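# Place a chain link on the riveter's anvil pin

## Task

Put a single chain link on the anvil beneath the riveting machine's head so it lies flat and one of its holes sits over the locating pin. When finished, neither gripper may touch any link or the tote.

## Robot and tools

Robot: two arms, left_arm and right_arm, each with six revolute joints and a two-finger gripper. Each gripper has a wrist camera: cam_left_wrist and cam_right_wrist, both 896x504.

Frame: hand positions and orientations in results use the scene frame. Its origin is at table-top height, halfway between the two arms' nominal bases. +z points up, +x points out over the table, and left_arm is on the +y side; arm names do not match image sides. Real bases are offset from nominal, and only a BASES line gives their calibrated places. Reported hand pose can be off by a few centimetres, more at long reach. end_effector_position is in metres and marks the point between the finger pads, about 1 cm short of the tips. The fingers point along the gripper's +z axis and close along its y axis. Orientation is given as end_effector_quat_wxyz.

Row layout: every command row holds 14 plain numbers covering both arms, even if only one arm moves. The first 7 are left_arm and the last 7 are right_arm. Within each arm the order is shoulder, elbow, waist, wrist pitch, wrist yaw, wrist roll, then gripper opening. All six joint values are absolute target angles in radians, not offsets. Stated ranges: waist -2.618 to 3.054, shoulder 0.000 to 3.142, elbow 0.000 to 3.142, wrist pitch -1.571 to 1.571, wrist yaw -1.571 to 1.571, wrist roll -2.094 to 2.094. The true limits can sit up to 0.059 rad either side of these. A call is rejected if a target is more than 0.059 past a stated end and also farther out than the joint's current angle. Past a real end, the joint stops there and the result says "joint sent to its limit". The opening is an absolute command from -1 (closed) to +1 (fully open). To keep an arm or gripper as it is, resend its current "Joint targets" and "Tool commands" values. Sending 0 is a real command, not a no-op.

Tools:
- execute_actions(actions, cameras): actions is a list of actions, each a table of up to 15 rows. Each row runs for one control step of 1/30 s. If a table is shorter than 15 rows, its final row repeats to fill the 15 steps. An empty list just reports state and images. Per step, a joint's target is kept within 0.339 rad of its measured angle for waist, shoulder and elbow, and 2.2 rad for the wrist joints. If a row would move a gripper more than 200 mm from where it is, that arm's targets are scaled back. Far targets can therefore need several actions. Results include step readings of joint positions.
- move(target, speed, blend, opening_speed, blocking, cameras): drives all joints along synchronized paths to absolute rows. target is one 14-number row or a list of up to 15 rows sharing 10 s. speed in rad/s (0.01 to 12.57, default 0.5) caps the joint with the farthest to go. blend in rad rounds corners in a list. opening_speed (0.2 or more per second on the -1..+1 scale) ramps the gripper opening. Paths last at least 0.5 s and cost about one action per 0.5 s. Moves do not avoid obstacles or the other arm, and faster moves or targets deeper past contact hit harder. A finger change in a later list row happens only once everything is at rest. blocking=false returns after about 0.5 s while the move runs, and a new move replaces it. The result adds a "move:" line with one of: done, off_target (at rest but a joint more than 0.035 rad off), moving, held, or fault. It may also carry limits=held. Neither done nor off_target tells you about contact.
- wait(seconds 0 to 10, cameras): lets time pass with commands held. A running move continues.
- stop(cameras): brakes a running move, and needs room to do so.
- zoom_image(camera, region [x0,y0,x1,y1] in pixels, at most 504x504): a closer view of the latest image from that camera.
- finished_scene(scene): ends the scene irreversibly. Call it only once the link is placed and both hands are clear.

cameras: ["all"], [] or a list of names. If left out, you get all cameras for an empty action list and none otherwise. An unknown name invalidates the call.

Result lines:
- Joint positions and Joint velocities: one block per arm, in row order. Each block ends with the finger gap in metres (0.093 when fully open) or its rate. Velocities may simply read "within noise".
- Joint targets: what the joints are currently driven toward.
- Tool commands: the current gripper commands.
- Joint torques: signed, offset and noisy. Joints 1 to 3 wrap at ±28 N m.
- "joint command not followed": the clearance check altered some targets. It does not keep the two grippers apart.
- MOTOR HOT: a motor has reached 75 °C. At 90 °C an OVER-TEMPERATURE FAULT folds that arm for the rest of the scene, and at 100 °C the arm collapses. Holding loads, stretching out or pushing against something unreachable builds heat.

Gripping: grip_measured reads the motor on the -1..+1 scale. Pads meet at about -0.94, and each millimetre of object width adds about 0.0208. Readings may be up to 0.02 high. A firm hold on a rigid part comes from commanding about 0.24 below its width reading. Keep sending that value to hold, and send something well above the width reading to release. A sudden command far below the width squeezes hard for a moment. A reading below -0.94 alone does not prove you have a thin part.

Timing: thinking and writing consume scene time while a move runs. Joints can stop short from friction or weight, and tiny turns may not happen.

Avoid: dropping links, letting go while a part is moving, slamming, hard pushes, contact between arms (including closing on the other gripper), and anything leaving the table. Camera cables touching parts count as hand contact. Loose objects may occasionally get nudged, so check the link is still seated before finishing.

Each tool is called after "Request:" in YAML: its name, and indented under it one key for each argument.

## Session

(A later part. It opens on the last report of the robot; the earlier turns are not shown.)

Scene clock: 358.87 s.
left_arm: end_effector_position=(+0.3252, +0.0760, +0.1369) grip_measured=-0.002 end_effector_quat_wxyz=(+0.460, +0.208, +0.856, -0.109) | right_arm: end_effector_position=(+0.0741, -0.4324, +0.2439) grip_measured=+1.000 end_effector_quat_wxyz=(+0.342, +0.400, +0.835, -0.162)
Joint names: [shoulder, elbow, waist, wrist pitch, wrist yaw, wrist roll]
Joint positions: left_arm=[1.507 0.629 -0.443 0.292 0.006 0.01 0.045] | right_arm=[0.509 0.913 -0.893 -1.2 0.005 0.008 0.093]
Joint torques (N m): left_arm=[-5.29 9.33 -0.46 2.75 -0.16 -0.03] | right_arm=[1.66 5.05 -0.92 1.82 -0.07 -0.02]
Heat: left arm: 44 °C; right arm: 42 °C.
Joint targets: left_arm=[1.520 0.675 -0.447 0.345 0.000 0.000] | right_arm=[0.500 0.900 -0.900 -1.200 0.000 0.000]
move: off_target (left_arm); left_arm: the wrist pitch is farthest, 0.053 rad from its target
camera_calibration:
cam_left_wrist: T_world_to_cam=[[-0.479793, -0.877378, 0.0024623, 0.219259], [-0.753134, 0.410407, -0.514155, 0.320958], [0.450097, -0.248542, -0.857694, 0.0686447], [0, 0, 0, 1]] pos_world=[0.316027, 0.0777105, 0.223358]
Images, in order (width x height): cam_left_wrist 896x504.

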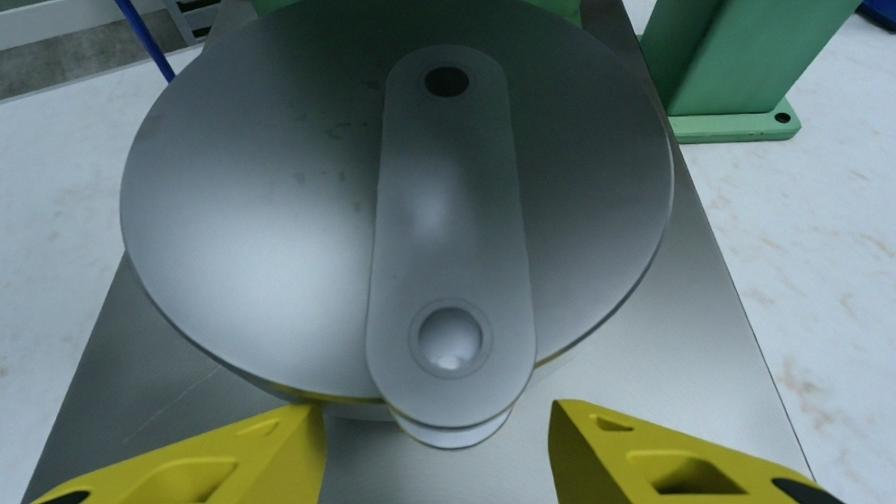

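Request:
move:
  target:
    - [1.38,0.66,-0.445,0.24,0,0,0,0.5,0.9,-0.9,-1.2,0,0,1]
  speed: 0.3
  cameras: ["cam_left_wrist"]

Scene clock: 377.83 s.
left_arm: end_effector_position=(+0.3192, +0.0790, +0.1649) grip_measured=-0.002 end_effector_quat_wxyz=(+0.480, +0.206, +0.846, -0.113) | right_arm: end_effector_position=(+0.0741, -0.4324, +0.2439) grip_measured=+1.000 end_effector_quat_wxyz=(+0.342, +0.400, +0.835, -0.162)
Joint names: [shoulder, elbow, waist, wrist pitch, wrist yaw, wrist roll]
Joint positions: left_arm=[1.404 0.629 -0.443 0.235 0.006 0.01 0.045] | right_arm=[0.509 0.913 -0.893 -1.2 0.005 0.008 0.093]
Joint torques (N m): left_arm=[-8.08 8.46 -0.28 2.23 -0.16 -0.02] | right_arm=[1.68 5.07 -0.92 1.83 -0.08 -0.02]
Heat: left arm: 47 °C; right arm: 42 °C.
Joint targets: left_arm=[1.380 0.660 -0.445 0.240 0.000 0.000] | right_arm=[0.500 0.900 -0.900 -1.200 0.000 0.000]
move: done
camera_calibration:
cam_left_wrist: T_world_to_cam=[[-0.479926, -0.877309, 0.000712832, 0.219274], [-0.731046, 0.399465, -0.553172, 0.329898], [0.485018, -0.266003, -0.833067, 0.0822714], [0, 0, 0, 1]] pos_world=[0.306502, 0.0824727, 0.250871]
Images, in order (width x height): cam_left_wrist 896x504.

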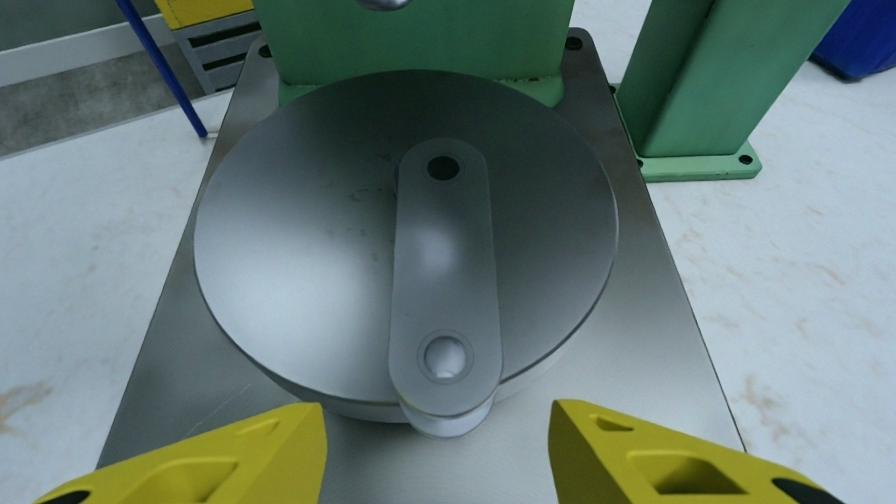

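Request:
zoom_image:
  camera: "cam_left_wrist"
  region: [370, 110, 530, 220]

Scaled by 3.150 from the camera's 896x504 image, which has a finer 1280x720 frame.

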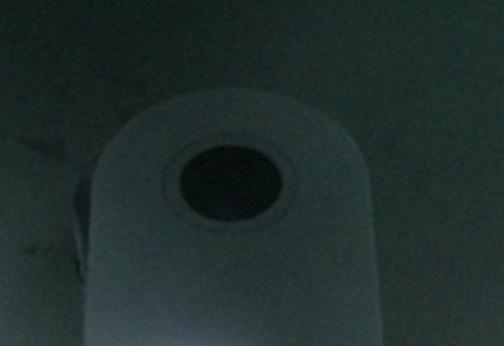

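Request:
move:
  target:
    - [1.43,0.72,-0.446,0.25,0,0,0,0.5,0.9,-0.9,-1.2,0,0,1]
  speed: 0.2

Request:
move:
  target:
    - [1.51,0.73,-0.447,0.33,0,0,0,0.5,0.9,-0.9,-1.2,0,0,1]
  speed: 0.15
  cameras: ["cam_left_wrist"]

Scene clock: 393.10 s.
left_arm: end_effector_position=(+0.3309, +0.0731, +0.1799) grip_measured=-0.002 end_effector_quat_wxyz=(+0.493, +0.204, +0.838, -0.116) | right_arm: end_effector_position=(+0.0741, -0.4324, +0.2439) grip_measured=+1.000 end_effector_quat_wxyz=(+0.342, +0.400, +0.835, -0.162)
Joint names: [shoulder, elbow, waist, wrist pitch, wrist yaw, wrist roll]
Joint positions: left_arm=[1.423 0.682 -0.443 0.231 0.006 0.01 0.045] | right_arm=[0.509 0.913 -0.893 -1.2 0.005 0.008 0.093]
Joint torques (N m): left_arm=[-5.48 9.03 -0.36 2.42 -0.16 -0.03] | right_arm=[1.69 5.08 -0.91 1.82 -0.08 -0.01]
Heat: left arm: 48 °C; right arm: 42 °C.
Joint targets: left_arm=[1.430 0.720 -0.446 0.250 0.000 0.000] | right_arm=[0.500 0.900 -0.900 -1.200 0.000 0.000]
move: off_target (left_arm); left_arm: the elbow is farthest, 0.038 rad from its target
camera_calibration:
cam_left_wrist: T_world_to_cam=[[-0.479875, -0.877337, -0.000450932, 0.219988], [-0.715251, 0.391517, -0.578905, 0.349067], [0.508071, -0.277479, -0.815395, 0.0775168], [0, 0, 0, 1]] pos_world=[0.315853, 0.0778472, 0.265383]
cam_right_wrist: T_world_to_cam=[[-0.783536, -0.621237, 0.0116599, -0.21368], [-0.587415, 0.734502, -0.339779, 0.482556], [0.202519, -0.273078, -0.940433, 0.171922], [0, 0, 0, 1]] pos_world=[0.0812167, -0.440236, 0.328135]

Scene clock: 394.20 s.
left_arm: end_effector_position=(+0.3401, +0.0685, +0.1640) grip_measured=-0.002 end_effector_quat_wxyz=(+0.487, +0.204, +0.841, -0.115) | right_arm: end_effector_position=(+0.0741, -0.4324, +0.2439) grip_measured=+1.000 end_effector_quat_wxyz=(+0.342, +0.400, +0.835, -0.162)
Joint names: [shoulder, elbow, waist, wrist pitch, wrist yaw, wrist roll]
Joint positions: left_arm=[1.503 0.692 -0.443 0.289 0.006 0.01 0.045] | right_arm=[0.509 0.913 -0.893 -1.2 0.005 0.008 0.093]
Joint torques (N m): left_arm=[-6.05 8.98 -0.44 2.65 -0.17 -0.02] | right_arm=[1.72 5.07 -0.92 1.83 -0.08 -0.01]
Heat: left arm: 48 °C; right arm: 42 °C.
Joint targets: left_arm=[1.510 0.730 -0.447 0.330 0.000 0.000] | right_arm=[0.500 0.900 -0.900 -1.200 0.000 0.000]
move: off_target (left_arm); left_arm: the wrist pitch is farthest, 0.041 rad from its target
camera_calibration:
cam_left_wrist: T_world_to_cam=[[-0.4799, -0.877323, 0.0000621748, 0.220279], [-0.721883, 0.394833, -0.568324, 0.348585], [0.498579, -0.272783, -0.822805, 0.0628127], [0, 0, 0, 1]] pos_world=[0.326032, 0.0727577, 0.249778]
Images, in order (width x height): cam_left_wrist 896x504.

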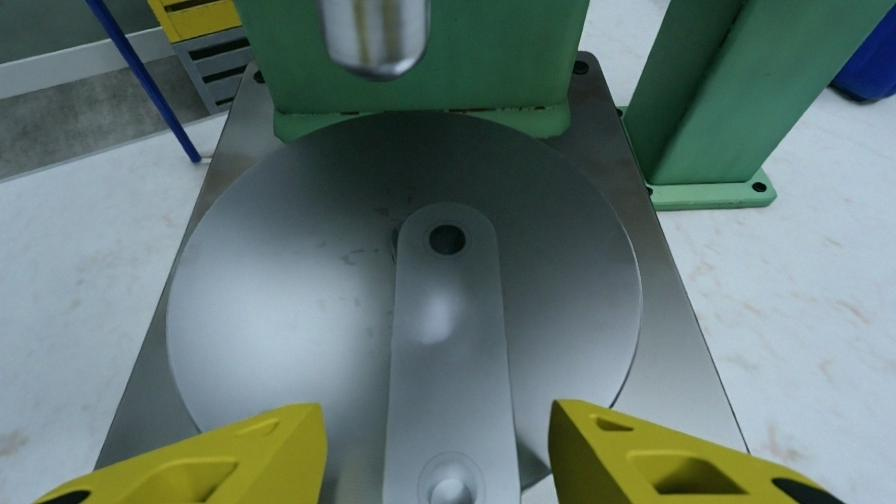

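Request:
move:
  target:
    - [1.51,0.73,-0.462,0.33,0,0,0,0.5,0.9,-0.9,-1.2,0,0,1]
  speed: 0.1

Request:
move:
  target:
    - [1.51,0.73,-0.462,0.33,0,0,-1,0.5,0.9,-0.9,-1.2,0,0,1]
  opening_speed: 0.6
  cameras: ["cam_left_wrist"]

Scene clock: 399.20 s.
left_arm: end_effector_position=(+0.3379, +0.0640, +0.1642) grip_measured=-0.002 end_effector_quat_wxyz=(+0.487, +0.209, +0.840, -0.118) | right_arm: end_effector_position=(+0.0741, -0.4324, +0.2439) grip_measured=+1.000 end_effector_quat_wxyz=(+0.342, +0.400, +0.835, -0.162)
Joint names: [shoulder, elbow, waist, wrist pitch, wrist yaw, wrist roll]
Joint positions: left_arm=[1.503 0.692 -0.455 0.29 0.006 0.01 0.045] | right_arm=[0.509 0.913 -0.893 -1.2 0.005 0.008 0.093]
Joint torques (N m): left_arm=[-6.05 8.95 -0.7 2.66 -0.16 -0.02] | right_arm=[1.72 5.07 -0.94 1.83 -0.07 -0.02]
Heat: left arm: 49 °C; right arm: 42 °C.
Joint targets: left_arm=[1.510 0.730 -0.462 0.330 0.000 0.000] | right_arm=[0.500 0.900 -0.900 -1.200 0.000 0.000]
move: off_target (left_arm); left_arm: the wrist pitch is farthest, 0.040 rad from its target
camera_calibration:
cam_left_wrist: T_world_to_cam=[[-0.490252, -0.87158, 0.0000475503, 0.21841], [-0.716784, 0.40315, -0.568938, 0.346679], [0.495856, -0.278958, -0.82238, 0.0640207], [0, 0, 0, 1]] pos_world=[0.323825, 0.0684567, 0.249878]
cam_right_wrist: T_world_to_cam=[[-0.783536, -0.621237, 0.0116599, -0.21368], [-0.587415, 0.734502, -0.339779, 0.482556], [0.202519, -0.273078, -0.940433, 0.171922], [0, 0, 0, 1]] pos_world=[0.0812167, -0.440236, 0.328135]

Scene clock: 401.07 s.
left_arm: end_effector_position=(+0.3380, +0.0640, +0.1642) grip_measured=-0.600 end_effector_quat_wxyz=(+0.487, +0.209, +0.840, -0.118) | right_arm: end_effector_position=(+0.0741, -0.4324, +0.2439) grip_measured=+1.000 end_effector_quat_wxyz=(+0.342, +0.400, +0.835, -0.162)
Joint names: [shoulder, elbow, waist, wrist pitch, wrist yaw, wrist roll]
Joint positions: left_arm=[1.503 0.692 -0.455 0.29 0.005 0.01 0.016] | right_arm=[0.509 0.913 -0.893 -1.2 0.005 0.008 0.093]
Joint torques (N m): left_arm=[-6.08 8.96 -0.7 2.64 -0.16 -0.02] | right_arm=[1.69 5.11 -0.92 1.83 -0.08 -0.02]
Heat: left arm: 49 °C; right arm: 42 °C.
Joint targets: left_arm=[1.510 0.730 -0.462 0.330 0.000 0.000] | right_arm=[0.500 0.900 -0.900 -1.200 0.000 0.000]
move: off_target (left_arm); left_arm: the wrist pitch is farthest, 0.040 rad from its target
camera_calibration:
cam_left_wrist: T_world_to_cam=[[-0.489915, -0.87177, -0.000122415, 0.218405], [-0.71688, 0.40295, -0.568958, 0.346801], [0.49605, -0.278653, -0.822366, 0.0638837], [0, 0, 0, 1]] pos_world=[0.323925, 0.068457, 0.249878]
Images, in order (width x height): cam_left_wrist 896x504.

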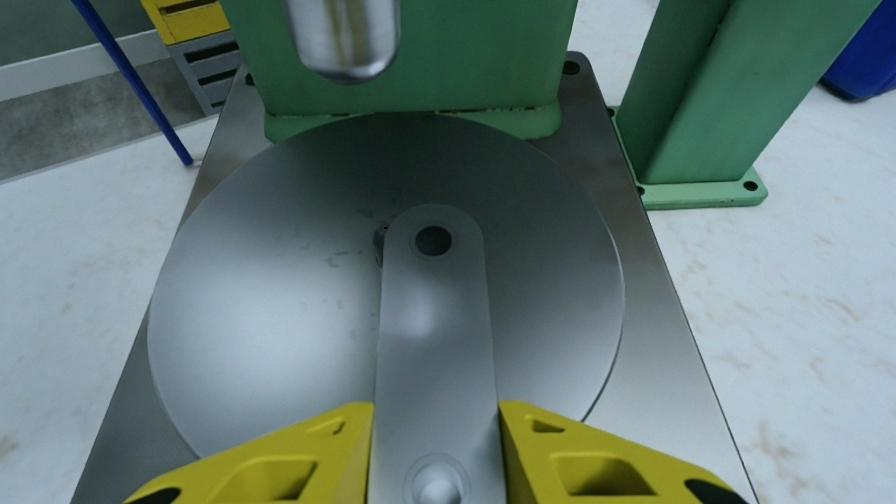

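Request:
zoom_image:
  camera: "cam_left_wrist"
  region: [350, 180, 510, 300]

Scaled by 3.150 from the camera's 896x504 image, which has a finer 1280x720 frame.

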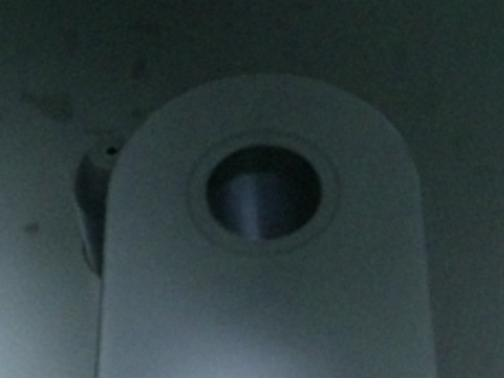

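Request:
move:
  target:
    - [1.44,0.78,-0.462,0.20,0,0,-1,0.5,0.9,-0.9,-1.2,0,0,1]
  speed: 0.15
  cameras: ["cam_left_wrist"]

Request:
zoom_image:
  camera: "cam_left_wrist"
  region: [350, 150, 510, 270]

Scene clock: 419.30 s.
left_arm: end_effector_position=(+0.3344, +0.0659, +0.1675) grip_measured=-0.605 end_effector_quat_wxyz=(+0.465, +0.212, +0.852, -0.113) | right_arm: end_effector_position=(+0.0741, -0.4324, +0.2439) grip_measured=+1.000 end_effector_quat_wxyz=(+0.342, +0.400, +0.835, -0.162)
Joint names: [shoulder, elbow, waist, wrist pitch, wrist yaw, wrist roll]
Joint positions: left_arm=[1.48 0.735 -0.455 0.173 0.005 0.01 0.016] | right_arm=[0.509 0.913 -0.893 -1.2 0.005 0.008 0.093]
Joint torques (N m): left_arm=[-10.36 9.65 -0.69 2.46 -0.15 -0.03] | right_arm=[1.66 5.08 -0.94 1.83 -0.08 -0.02]
Heat: left arm: 51 °C; right arm: 42 °C.
Joint targets: left_arm=[1.440 0.780 -0.462 0.200 0.000 0.000] | right_arm=[0.500 0.900 -0.900 -1.200 0.000 0.000]
move: off_target (left_arm); left_arm: the elbow is farthest, 0.045 rad from its target
camera_calibration:
cam_left_wrist: T_world_to_cam=[[-0.489939, -0.871755, 0.0017162, 0.217964], [-0.74172, 0.415822, -0.526255, 0.345692], [0.458051, -0.259106, -0.850325, 0.0850425], [0, 0, 0, 1]] pos_world=[0.324242, 0.0682998, 0.253862]
Images, in order (width x height): cam_left_wrist 896x504.

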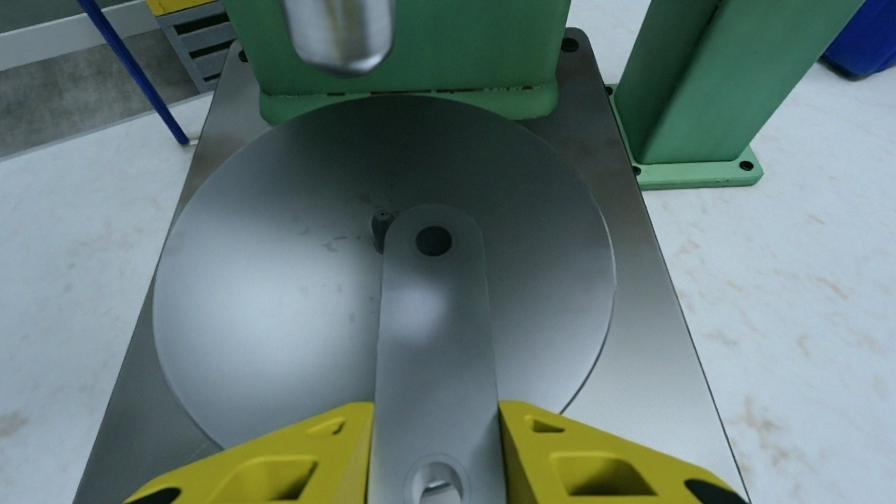

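Scaled by 3.150 from the camera's 896x504 image, which has a finer 1280x720 frame.

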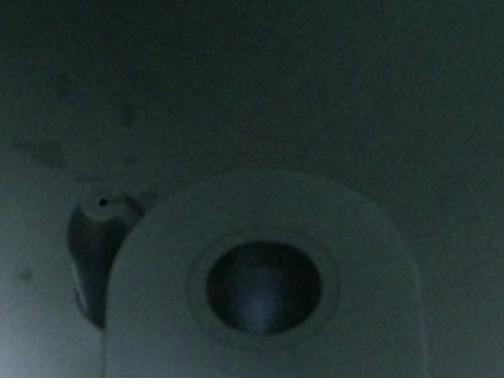

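Request:
move:
  target:
    - [1.43,0.80,-0.462,0.27,0,0,-1,0.5,0.9,-0.9,-1.2,0,0,1]
  speed: 0.15
  cameras: ["cam_left_wrist"]

Request:
zoom_image:
  camera: "cam_left_wrist"
  region: [350, 150, 510, 270]

Scene clock: 422.93 s.
left_arm: end_effector_position=(+0.3423, +0.0618, +0.1874) grip_measured=-0.605 end_effector_quat_wxyz=(+0.492, +0.209, +0.837, -0.119) | right_arm: end_effector_position=(+0.0741, -0.4324, +0.2439) grip_measured=+1.000 end_effector_quat_wxyz=(+0.342, +0.400, +0.835, -0.162)
Joint names: [shoulder, elbow, waist, wrist pitch, wrist yaw, wrist roll]
Joint positions: left_arm=[1.469 0.755 -0.455 0.205 0.005 0.01 0.016] | right_arm=[0.509 0.913 -0.893 -1.2 0.005 0.008 0.093]
Joint torques (N m): left_arm=[-10.36 9.69 -0.68 2.96 -0.15 -0.02] | right_arm=[1.7 5.05 -0.92 1.83 -0.07 -0.02]
Heat: left arm: 51 °C; right arm: 42 °C.
Joint targets: left_arm=[1.430 0.800 -0.462 0.270 0.000 0.000] | right_arm=[0.500 0.900 -0.900 -1.200 0.000 0.000]
move: off_target (left_arm); left_arm: the wrist pitch is farthest, 0.065 rad from its target
camera_calibration:
cam_left_wrist: T_world_to_cam=[[-0.489892, -0.871783, -0.000606491, 0.218669], [-0.710455, 0.399637, -0.579261, 0.363947], [0.505233, -0.283344, -0.815142, 0.0760966], [0, 0, 0, 1]] pos_world=[0.327246, 0.0667465, 0.272983]
Images, in order (width x height): cam_left_wrist 896x504.

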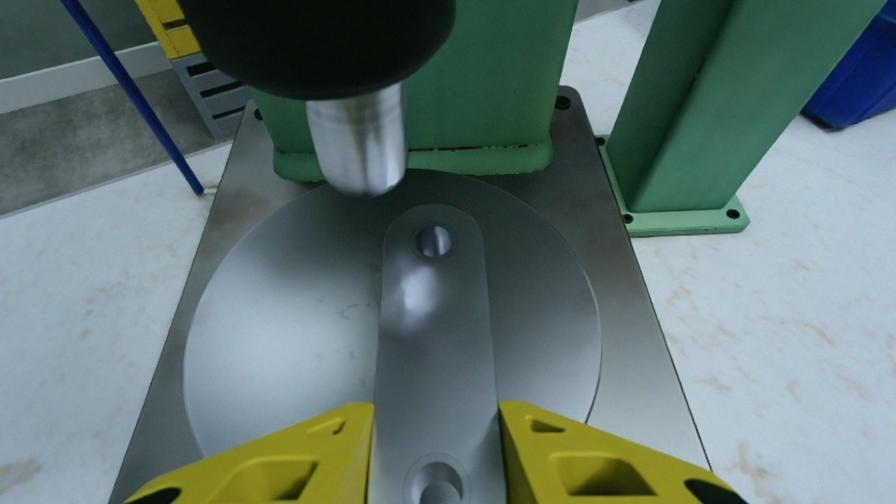

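Scaled by 3.150 from the camera's 896x504 image, which has a finer 1280x720 frame.

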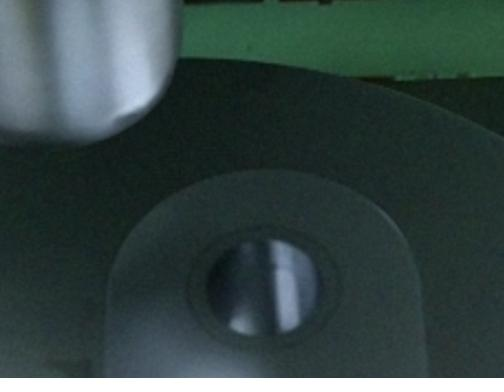

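Request:
move:
  target:
    - [1.435,0.80,-0.426,0.27,0,0,-1,0.5,0.9,-0.9,-1.2,0,0,1]
  speed: 0.1
  cameras: ["cam_left_wrist"]

Request:
zoom_image:
  camera: "cam_left_wrist"
  region: [350, 150, 510, 270]

Scene clock: 432.73 s.
left_arm: end_effector_position=(+0.3466, +0.0703, +0.1875) grip_measured=-0.605 end_effector_quat_wxyz=(+0.494, +0.199, +0.839, -0.113) | right_arm: end_effector_position=(+0.0741, -0.4324, +0.2439) grip_measured=+1.000 end_effector_quat_wxyz=(+0.342, +0.400, +0.835, -0.162)
Joint names: [shoulder, elbow, waist, wrist pitch, wrist yaw, wrist roll]
Joint positions: left_arm=[1.469 0.755 -0.432 0.205 0.005 0.01 0.016] | right_arm=[0.509 0.913 -0.893 -1.2 0.005 0.008 0.093]
Joint torques (N m): left_arm=[-9.92 9.69 0.39 2.96 -0.17 -0.02] | right_arm=[1.7 5.07 -0.91 1.83 -0.07 -0.01]
Heat: left arm: 50 °C; right arm: 42 °C.
Joint targets: left_arm=[1.435 0.800 -0.426 0.270 0.000 0.000] | right_arm=[0.500 0.900 -0.900 -1.200 0.000 0.000]
move: off_target (left_arm); left_arm: the wrist pitch is farthest, 0.065 rad from its target
camera_calibration:
cam_left_wrist: T_world_to_cam=[[-0.470501, -0.882399, -0.00068134, 0.222185], [-0.718926, 0.383784, -0.57953, 0.367774], [0.511638, -0.27218, -0.814951, 0.0732504], [0, 0, 0, 1]] pos_world=[0.331463, 0.0748476, 0.272983]
Images, in order (width x height): cam_left_wrist 896x504.

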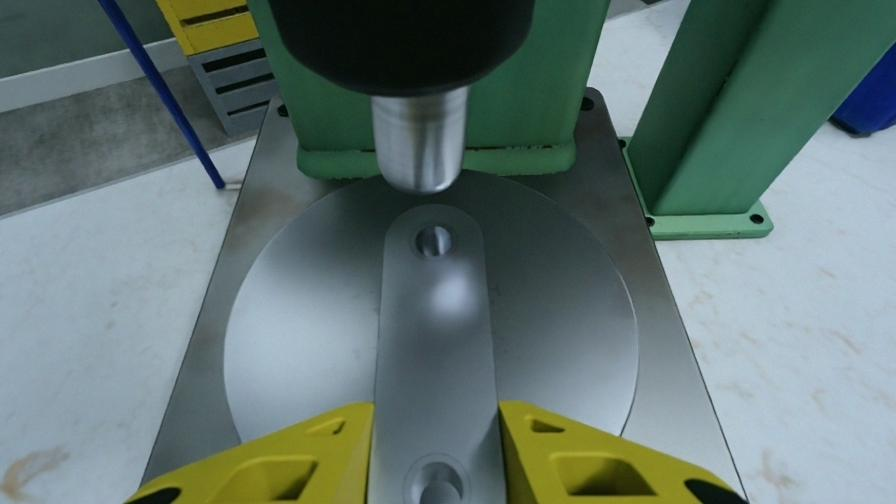

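Scaled by 3.150 from the camera's 896x504 image, which has a finer 1280x720 frame.

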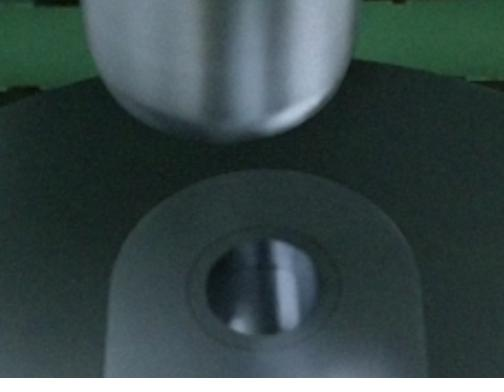

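Request:
move:
  target:
    - [1.503,0.795,-0.421,0.285,0,0,-1,0.5,0.9,-0.9,-1.2,0,0,1]
  speed: 0.1
  cameras: ["cam_left_wrist"]

Request:
zoom_image:
  camera: "cam_left_wrist"
  region: [350, 150, 510, 270]

Scene clock: 445.20 s.
left_arm: end_effector_position=(+0.3500, +0.0705, +0.1792) grip_measured=-0.605 end_effector_quat_wxyz=(+0.489, +0.198, +0.842, -0.111) | right_arm: end_effector_position=(+0.0741, -0.4324, +0.2439) grip_measured=+1.000 end_effector_quat_wxyz=(+0.342, +0.400, +0.835, -0.162)
Joint names: [shoulder, elbow, waist, wrist pitch, wrist yaw, wrist roll]
Joint positions: left_arm=[1.499 0.755 -0.429 0.224 0.005 0.01 0.016] | right_arm=[0.509 0.913 -0.893 -1.2 0.005 0.008 0.093]
Joint torques (N m): left_arm=[-6.49 9.22 0.5 2.91 -0.15 -0.02] | right_arm=[1.68 5.04 -0.94 1.83 -0.07 -0.02]
Heat: left arm: 50 °C; right arm: 42 °C.
Joint targets: left_arm=[1.503 0.795 -0.421 0.285 0.000 0.000] | right_arm=[0.500 0.900 -0.900 -1.200 0.000 0.000]
move: off_target (left_arm); left_arm: the wrist pitch is farthest, 0.061 rad from its target
camera_calibration:
cam_left_wrist: T_world_to_cam=[[-0.467188, -0.884158, -0.000237944, 0.222793], [-0.726291, 0.383925, -0.570178, 0.366181], [0.504218, -0.266208, -0.821521, 0.0682115], [0, 0, 0, 1]] pos_world=[0.335647, 0.0745568, 0.264878]
Images, in order (width x height): cam_left_wrist 896x504.

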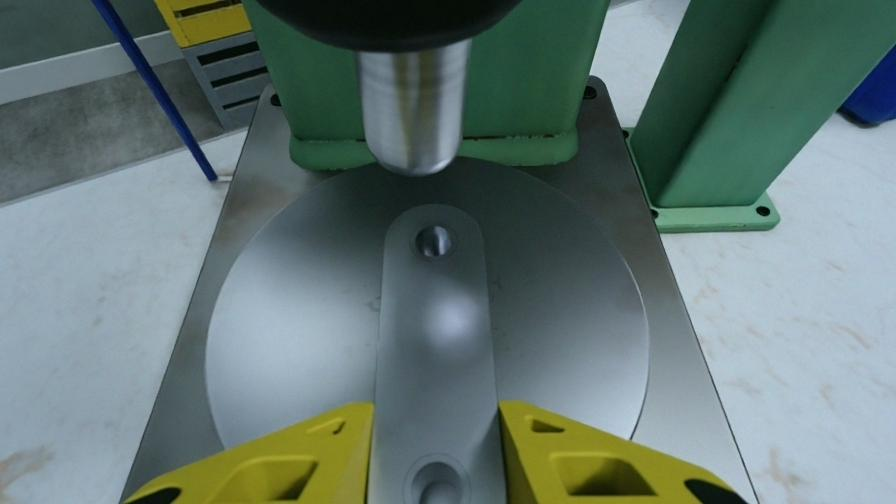

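Scaled by 3.150 from the camera's 896x504 image, which has a finer 1280x720 frame.

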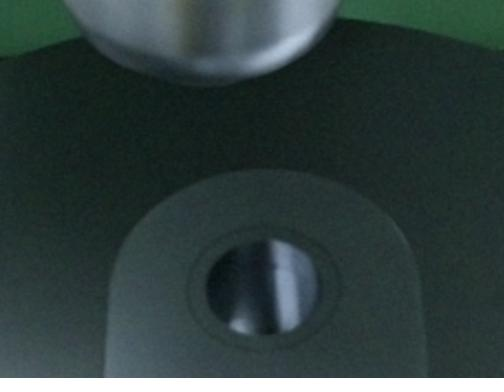

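Request:
move:
  target:
    - [1.518,0.735,-0.421,0.308,0,0,-1,0.5,0.9,-0.9,-1.2,0,0,1]
  speed: 0.05
  cameras: ["cam_left_wrist"]

Request:
zoom_image:
  camera: "cam_left_wrist"
  region: [350, 150, 510, 270]

Scene clock: 452.53 s.
left_arm: end_effector_position=(+0.3518, +0.0696, +0.1775) grip_measured=-0.605 end_effector_quat_wxyz=(+0.496, +0.197, +0.838, -0.113) | right_arm: end_effector_position=(+0.0741, -0.4324, +0.2439) grip_measured=+1.000 end_effector_quat_wxyz=(+0.342, +0.400, +0.835, -0.162)
Joint names: [shoulder, elbow, waist, wrist pitch, wrist yaw, wrist roll]
Joint positions: left_arm=[1.511 0.743 -0.429 0.264 0.005 0.01 0.016] | right_arm=[0.509 0.913 -0.893 -1.2 0.005 0.008 0.093]
Joint torques (N m): left_arm=[-6.27 5.46 0.5 2.71 -0.16 -0.02] | right_arm=[1.68 5.08 -0.91 1.82 -0.08 -0.02]
Heat: left arm: 50 °C; right arm: 42 °C.
Joint targets: left_arm=[1.518 0.735 -0.421 0.308 0.000 0.000] | right_arm=[0.500 0.900 -0.900 -1.200 0.000 0.000]
move: off_target (left_arm); left_arm: the wrist pitch is farthest, 0.044 rad from its target
camera_calibration:
cam_left_wrist: T_world_to_cam=[[-0.467164, -0.88417, -0.000859143, 0.223054], [-0.717934, 0.379897, -0.583309, 0.366522], [0.516071, -0.271884, -0.81225, 0.0602], [0, 0, 0, 1]] pos_world=[0.336273, 0.0743442, 0.262885]
Images, in order (width x height): cam_left_wrist 896x504.

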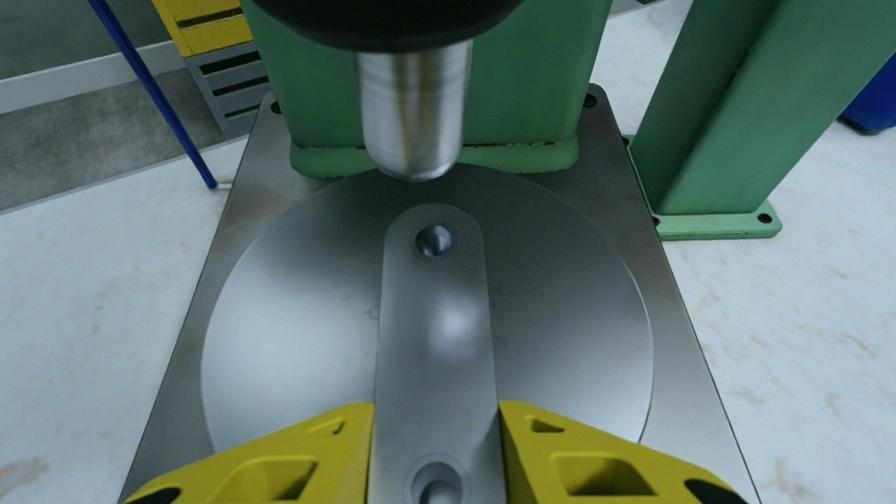

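Scaled by 3.150 from the camera's 896x504 image, which has a finer 1280x720 frame.

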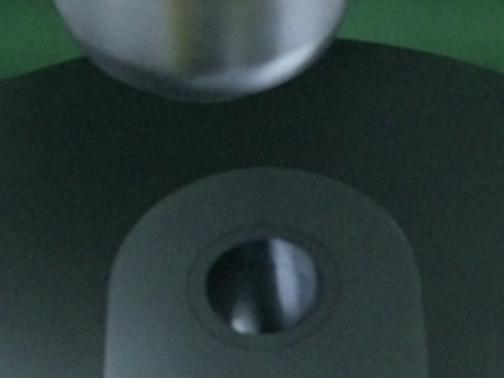

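Request:
move:
  target:
    - [1.533,0.722,-0.421,0.308,0,0,-1,0.5,0.9,-0.9,-1.2,0,0,1]
  speed: 0.05
  cameras: ["cam_left_wrist"]

Request:
zoom_image:
  camera: "cam_left_wrist"
  region: [350, 150, 510, 270]

Scene clock: 457.03 s.
left_arm: end_effector_position=(+0.3526, +0.0692, +0.1759) grip_measured=-0.605 end_effector_quat_wxyz=(+0.500, +0.197, +0.836, -0.114) | right_arm: end_effector_position=(+0.0741, -0.4324, +0.2439) grip_measured=+1.000 end_effector_quat_wxyz=(+0.342, +0.400, +0.835, -0.162)
Joint names: [shoulder, elbow, waist, wrist pitch, wrist yaw, wrist roll]
Joint positions: left_arm=[1.518 0.734 -0.429 0.289 0.005 0.01 0.016] | right_arm=[0.509 0.913 -0.893 -1.2 0.005 0.008 0.093]
Joint torques (N m): left_arm=[-5.57 5.04 0.44 2.43 -0.15 -0.03] | right_arm=[1.72 5.05 -0.91 1.83 -0.08 -0.02]
Heat: left arm: 49 °C; right arm: 42 °C.
Joint targets: left_arm=[1.533 0.722 -0.421 0.308 0.000 0.000] | right_arm=[0.500 0.900 -0.900 -1.200 0.000 0.000]
move: done
camera_calibration:
cam_left_wrist: T_world_to_cam=[[-0.467174, -0.884165, -0.00118026, 0.223098], [-0.7133, 0.377681, -0.59039, 0.36611], [0.522448, -0.274973, -0.807117, 0.0554776], [0, 0, 0, 1]] pos_world=[0.336388, 0.0742373, 0.261188]
Images, in order (width x height): cam_left_wrist 896x504.

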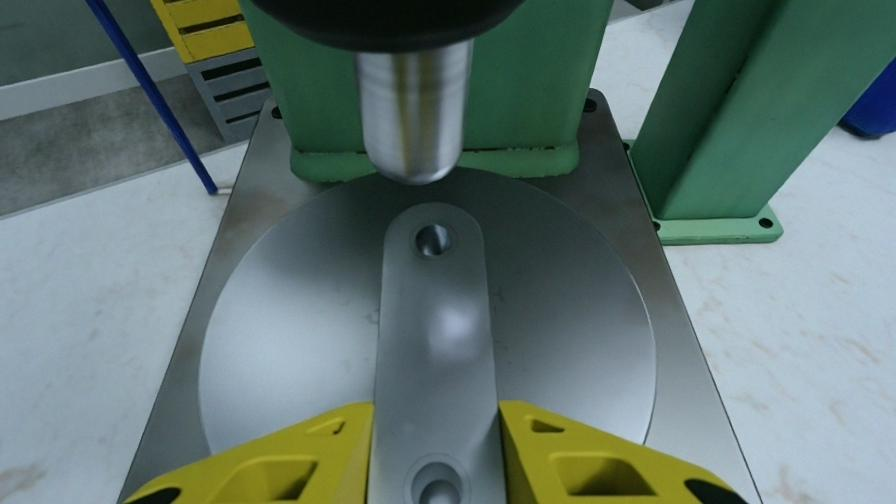

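Scaled by 3.150 from the camera's 896x504 image, which has a finer 1280x720 frame.

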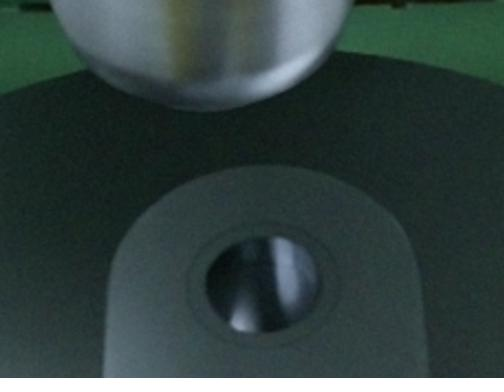

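Request:
move:
  target:
    - [1.533,0.722,-0.417,0.308,0,0,-1,0.5,0.9,-0.9,-1.2,0,0,1]
  speed: 0.05

Request:
move:
  target:
    - [1.533,0.722,-0.413,0.308,0,0,-1,0.5,0.9,-0.9,-1.2,0,0,1]
  speed: 0.05
  cameras: ["cam_left_wrist"]

Request:
zoom_image:
  camera: "cam_left_wrist"
  region: [350, 150, 510, 270]

Scene clock: 473.57 s.
left_arm: end_effector_position=(+0.3528, +0.0695, +0.1760) grip_measured=-0.605 end_effector_quat_wxyz=(+0.500, +0.197, +0.836, -0.114) | right_arm: end_effector_position=(+0.0741, -0.4324, +0.2439) grip_measured=+1.000 end_effector_quat_wxyz=(+0.342, +0.400, +0.835, -0.162)
Joint names: [shoulder, elbow, waist, wrist pitch, wrist yaw, wrist roll]
Joint positions: left_arm=[1.518 0.734 -0.428 0.289 0.005 0.01 0.016] | right_arm=[0.509 0.913 -0.893 -1.2 0.005 0.008 0.093]
Joint torques (N m): left_arm=[-5.57 5.07 0.72 2.43 -0.16 -0.02] | right_arm=[1.68 5.07 -0.88 1.83 -0.07 -0.01]
Heat: left arm: 47 °C; right arm: 42 °C.
Joint targets: left_arm=[1.533 0.722 -0.417 0.308 0.000 0.000] | right_arm=[0.500 0.900 -0.900 -1.200 0.000 0.000]
move: done
camera_calibration:
cam_left_wrist: T_world_to_cam=[[-0.466461, -0.884541, -0.00115466, 0.223238], [-0.713456, 0.377011, -0.59063, 0.366364], [0.522871, -0.274682, -0.806942, 0.0553258], [0, 0, 0, 1]] pos_world=[0.336589, 0.074537, 0.261288]
cam_right_wrist: T_world_to_cam=[[-0.783536, -0.621237, 0.0116599, -0.21368], [-0.587415, 0.734502, -0.339779, 0.482556], [0.202519, -0.273078, -0.940433, 0.171922], [0, 0, 0, 1]] pos_world=[0.0812167, -0.440236, 0.328135]

Scene clock: 474.27 s.
left_arm: end_effector_position=(+0.3529, +0.0697, +0.1760) grip_measured=-0.605 end_effector_quat_wxyz=(+0.499, +0.197, +0.836, -0.115) | right_arm: end_effector_position=(+0.0741, -0.4324, +0.2439) grip_measured=+1.000 end_effector_quat_wxyz=(+0.342, +0.400, +0.835, -0.162)
Joint names: [shoulder, elbow, waist, wrist pitch, wrist yaw, wrist roll]
Joint positions: left_arm=[1.518 0.734 -0.426 0.289 0.01 0.01 0.016] | right_arm=[0.509 0.913 -0.893 -1.2 0.005 0.008 0.093]
Joint torques (N m): left_arm=[-5.59 5.05 0.88 2.42 -0.19 -0.02] | right_arm=[1.7 5.09 -0.91 1.84 -0.07 -0.01]
Heat: left arm: 47 °C; right arm: 42 °C.
Joint targets: left_arm=[1.533 0.722 -0.413 0.308 0.000 0.000] | right_arm=[0.500 0.900 -0.900 -1.200 0.000 0.000]
move: done
camera_calibration:
cam_left_wrist: T_world_to_cam=[[-0.467716, -0.883878, 0.000796269, 0.223545], [-0.713368, 0.376956, -0.590771, 0.366368], [0.52187, -0.276881, -0.806839, 0.0558078], [0, 0, 0, 1]] pos_world=[0.336786, 0.0749336, 0.26129]
Images, in order (width x height): cam_left_wrist 896x504.

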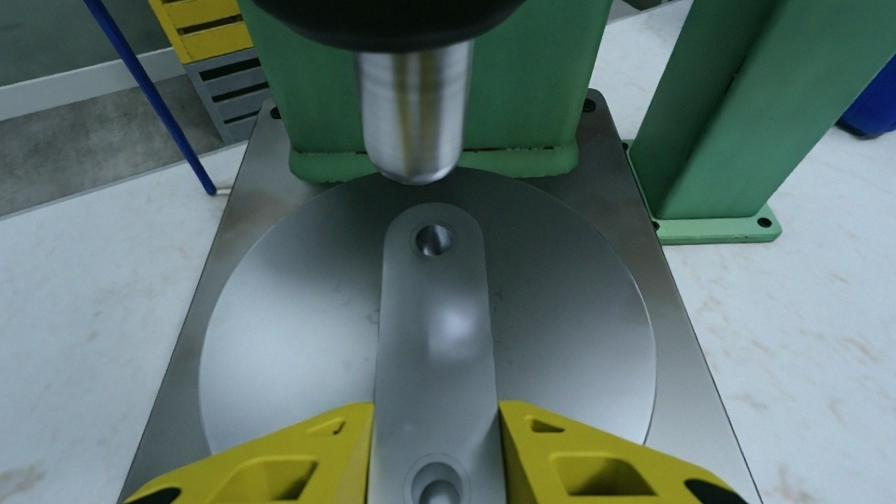

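Scaled by 3.150 from the camera's 896x504 image, which has a finer 1280x720 frame.

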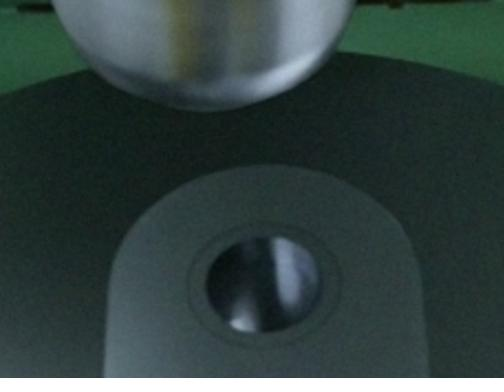

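Request:
move:
  target:
    - [1.495,0.765,-0.413,0.29,0,0,-1,0.5,0.9,-0.9,-1.2,0,0,1]
  speed: 0.1
  cameras: ["cam_left_wrist"]

Scene clock: 478.03 s.
left_arm: end_effector_position=(+0.3529, +0.0697, +0.1760) grip_measured=-0.605 end_effector_quat_wxyz=(+0.499, +0.197, +0.836, -0.115) | right_arm: end_effector_position=(+0.0741, -0.4324, +0.2439) grip_measured=+1.000 end_effector_quat_wxyz=(+0.342, +0.400, +0.835, -0.162)
Joint names: [shoulder, elbow, waist, wrist pitch, wrist yaw, wrist roll]
Joint positions: left_arm=[1.518 0.734 -0.426 0.289 0.01 0.01 0.016] | right_arm=[0.509 0.913 -0.893 -1.2 0.005 0.008 0.093]
Joint torques (N m): left_arm=[-9.16 8.43 0.85 2.21 -0.21 -0.03] | right_arm=[1.68 5.08 -0.92 1.83 -0.08 -0.01]
Heat: left arm: 47 °C; right arm: 42 °C.
Joint targets: left_arm=[1.495 0.765 -0.413 0.290 0.000 0.000] | right_arm=[0.500 0.900 -0.900 -1.200 0.000 0.000]
move: done
camera_calibration:
cam_left_wrist: T_world_to_cam=[[-0.467998, -0.883729, 0.00100737, 0.223573], [-0.713322, 0.377082, -0.590746, 0.366336], [0.52168, -0.277187, -0.806857, 0.0558996], [0, 0, 0, 1]] pos_world=[0.336786, 0.0749333, 0.26129]
Images, in order (width x height): cam_left_wrist 896x504.

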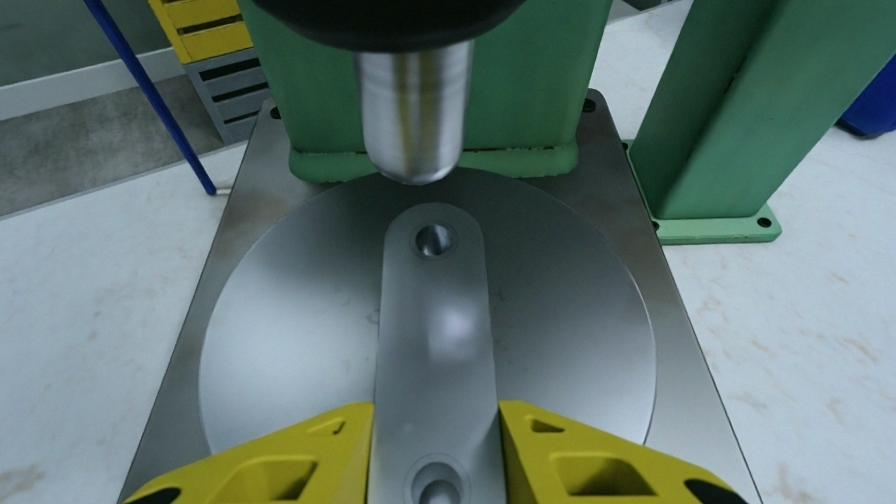

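Request:
move:
  target:
    - [1.475,0.785,-0.413,0.29,0,0,-1,0.5,0.9,-0.9,-1.2,0,0,1]
  speed: 0.1
  cameras: ["cam_left_wrist"]

Scene clock: 480.30 s.
left_arm: end_effector_position=(+0.3529, +0.0721, +0.1745) grip_measured=-0.605 end_effector_quat_wxyz=(+0.494, +0.195, +0.840, -0.112) | right_arm: end_effector_position=(+0.0741, -0.4324, +0.2439) grip_measured=+1.000 end_effector_quat_wxyz=(+0.342, +0.400, +0.835, -0.162)
Joint names: [shoulder, elbow, waist, wrist pitch, wrist yaw, wrist roll]
Joint positions: left_arm=[1.517 0.741 -0.421 0.267 0.01 0.01 0.016] | right_arm=[0.509 0.913 -0.893 -1.2 0.005 0.008 0.093]
Joint torques (N m): left_arm=[-10.93 9.44 0.49 2.45 -0.2 -0.02] | right_arm=[1.69 5.05 -0.91 1.83 -0.08 -0.01]
Heat: left arm: 47 °C; right arm: 42 °C.
Joint targets: left_arm=[1.475 0.785 -0.413 0.290 0.000 0.000] | right_arm=[0.500 0.900 -0.900 -1.200 0.000 0.000]
move: off_target (left_arm); left_arm: the elbow is farthest, 0.044 rad from its target
camera_calibration:
cam_left_wrist: T_world_to_cam=[[-0.463564, -0.886062, 0.0016359, 0.224109], [-0.722872, 0.377119, -0.578997, 0.365917], [0.51241, -0.269585, -0.815328, 0.0595902], [0, 0, 0, 1]] pos_world=[0.337866, 0.0766449, 0.260084]
Images, in order (width x height): cam_left_wrist 896x504.

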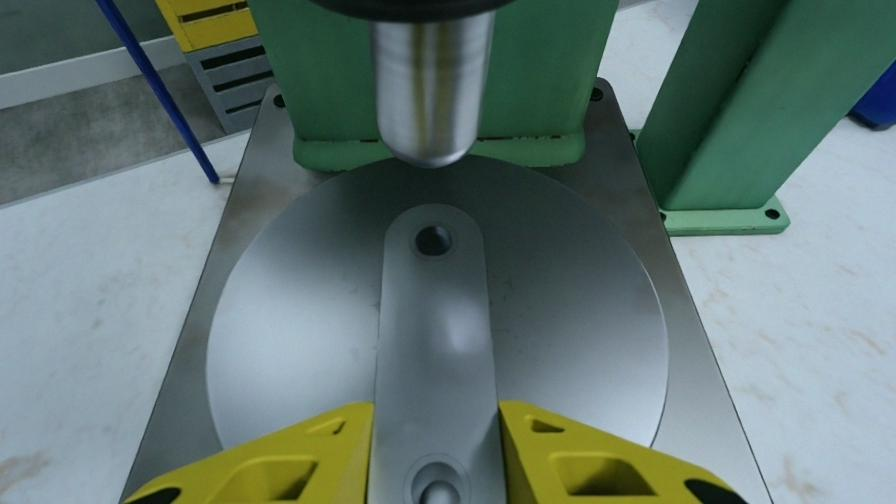

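Request:
move:
  target:
    - [1.54,0.72,-0.413,0.30,0,0,-1,0.5,0.9,-0.9,-1.2,0,0,1]
  speed: 0.08
  cameras: ["cam_left_wrist"]

Request:
zoom_image:
  camera: "cam_left_wrist"
  region: [350, 150, 510, 270]

Scene clock: 484.67 s.
left_arm: end_effector_position=(+0.3531, +0.0720, +0.1679) grip_measured=-0.605 end_effector_quat_wxyz=(+0.490, +0.196, +0.842, -0.112) | right_arm: end_effector_position=(+0.0741, -0.4324, +0.2439) grip_measured=+1.000 end_effector_quat_wxyz=(+0.342, +0.400, +0.835, -0.162)
Joint names: [shoulder, elbow, waist, wrist pitch, wrist yaw, wrist roll]
Joint positions: left_arm=[1.533 0.733 -0.421 0.283 0.01 0.01 0.016] | right_arm=[0.509 0.913 -0.893 -1.2 0.005 0.008 0.093]
Joint torques (N m): left_arm=[-6.41 4.94 0.47 2.38 -0.19 -0.03] | right_arm=[1.68 5.09 -0.94 1.83 -0.08 -0.01]
Heat: left arm: 47 °C; right arm: 42 °C.
Joint targets: left_arm=[1.540 0.720 -0.413 0.300 0.000 0.000] | right_arm=[0.500 0.900 -0.900 -1.200 0.000 0.000]
move: done
camera_calibration:
cam_left_wrist: T_world_to_cam=[[-0.46361, -0.886037, 0.00195622, 0.224157], [-0.727042, 0.379153, -0.57241, 0.362418], [0.506435, -0.266797, -0.819965, 0.0567925], [0, 0, 0, 1]] pos_world=[0.338653, 0.0763512, 0.253581]
Images, in order (width x height): cam_left_wrist 896x504.

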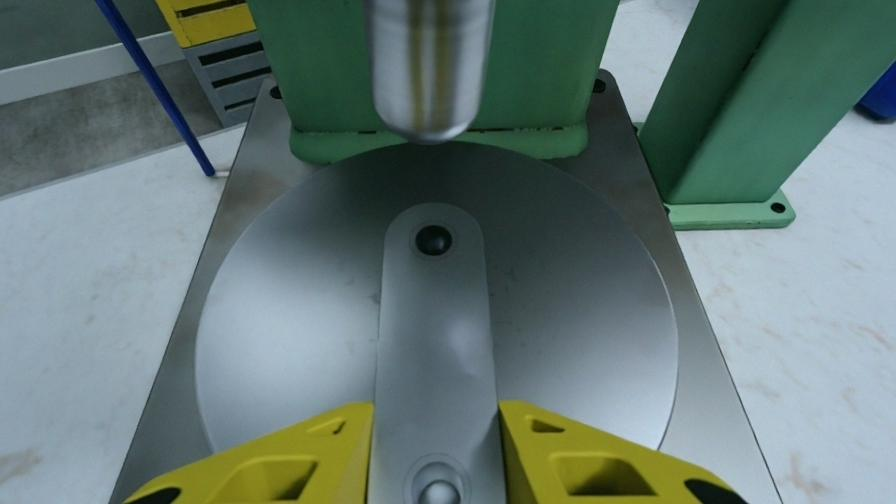

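Scaled by 3.150 from the camera's 896x504 image, which has a finer 1280x720 frame.

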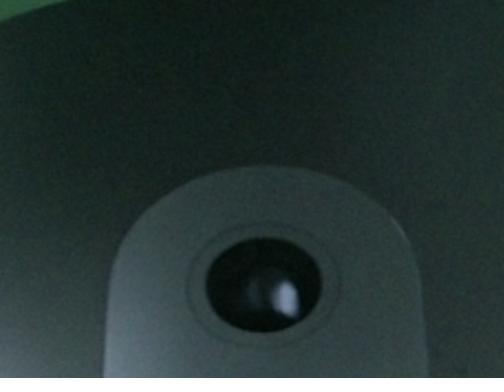

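Request:
move:
  target:
    - [1.555,0.705,-0.413,0.315,0,0,-1,0.5,0.9,-0.9,-1.2,0,0,1]
  speed: 0.08

Request:
move:
  target:
    - [1.57,0.69,-0.413,0.33,0,0,-1,0.5,0.9,-0.9,-1.2,0,0,1]
  speed: 0.08
  cameras: ["cam_left_wrist"]

Request:
zoom_image:
  camera: "cam_left_wrist"
  region: [350, 150, 510, 270]

Scene clock: 489.03 s.
left_arm: end_effector_position=(+0.3530, +0.0720, +0.1635) grip_measured=-0.605 end_effector_quat_wxyz=(+0.491, +0.196, +0.841, -0.112) | right_arm: end_effector_position=(+0.0741, -0.4324, +0.2439) grip_measured=+1.000 end_effector_quat_wxyz=(+0.342, +0.400, +0.835, -0.162)
Joint names: [shoulder, elbow, waist, wrist pitch, wrist yaw, wrist roll]
Joint positions: left_arm=[1.544 0.721 -0.421 0.308 0.01 0.01 0.016] | right_arm=[0.509 0.913 -0.893 -1.2 0.005 0.008 0.093]
Joint torques (N m): left_arm=[-6.11 4.66 0.47 2.28 -0.2 -0.02] | right_arm=[1.69 5.05 -0.92 1.82 -0.09 -0.01]
Heat: left arm: 46 °C; right arm: 42 °C.
Joint targets: left_arm=[1.555 0.705 -0.413 0.315 0.000 0.000] | right_arm=[0.500 0.900 -0.900 -1.200 0.000 0.000]
move: done
camera_calibration:
cam_left_wrist: T_world_to_cam=[[-0.46359, -0.886048, 0.00188286, 0.224085], [-0.726024, 0.378644, -0.574037, 0.3598], [0.507911, -0.267485, -0.818827, 0.0524719], [0, 0, 0, 1]] pos_world=[0.338456, 0.0763496, 0.249082]
cam_right_wrist: T_world_to_cam=[[-0.783536, -0.621237, 0.0116599, -0.21368], [-0.587415, 0.734502, -0.339779, 0.482556], [0.202519, -0.273078, -0.940433, 0.171922], [0, 0, 0, 1]] pos_world=[0.0812167, -0.440236, 0.328135]

Scene clock: 489.80 s.
left_arm: end_effector_position=(+0.3529, +0.0721, +0.1627) grip_measured=-0.605 end_effector_quat_wxyz=(+0.496, +0.195, +0.839, -0.113) | right_arm: end_effector_position=(+0.0741, -0.4324, +0.2439) grip_measured=+1.000 end_effector_quat_wxyz=(+0.342, +0.400, +0.835, -0.162)
Joint names: [shoulder, elbow, waist, wrist pitch, wrist yaw, wrist roll]
Joint positions: left_arm=[1.547 0.708 -0.421 0.334 0.01 0.01 0.016] | right_arm=[0.509 0.913 -0.893 -1.2 0.005 0.008 0.093]
Joint torques (N m): left_arm=[-4.9 4.45 0.49 2.14 -0.2 -0.02] | right_arm=[1.7 5.08 -0.95 1.82 -0.08 -0.02]
Heat: left arm: 46 °C; right arm: 42 °C.
Joint targets: left_arm=[1.570 0.690 -0.413 0.330 0.000 0.000] | right_arm=[0.500 0.900 -0.900 -1.200 0.000 0.000]
move: done
camera_calibration:
cam_left_wrist: T_world_to_cam=[[-0.46359, -0.886049, 0.00142083, 0.224182], [-0.720273, 0.375919, -0.583003, 0.358822], [0.516035, -0.271298, -0.812469, 0.0482607], [0, 0, 0, 1]] pos_world=[0.337474, 0.0768411, 0.248086]
Images, in order (width x height): cam_left_wrist 896x504.

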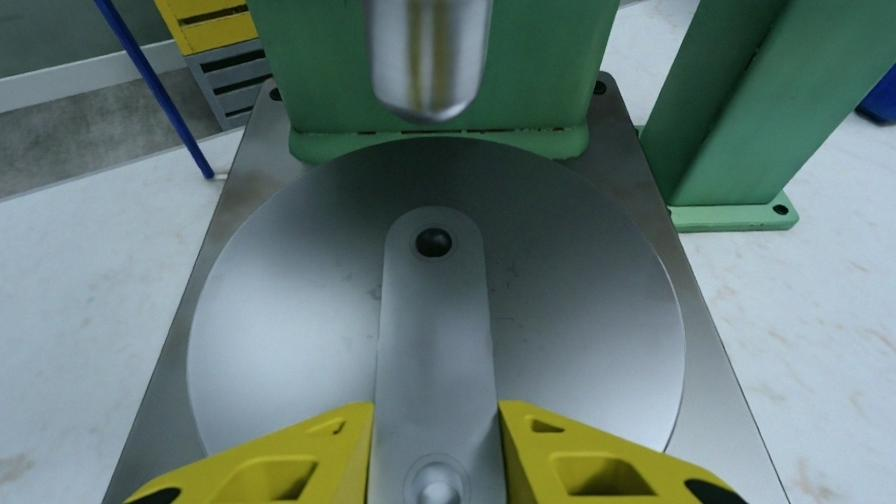

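Scaled by 3.150 from the camera's 896x504 image, which has a finer 1280x720 frame.

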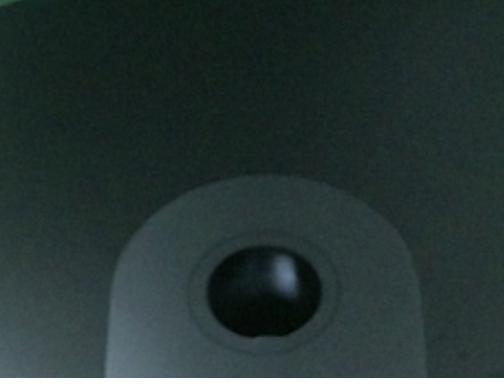

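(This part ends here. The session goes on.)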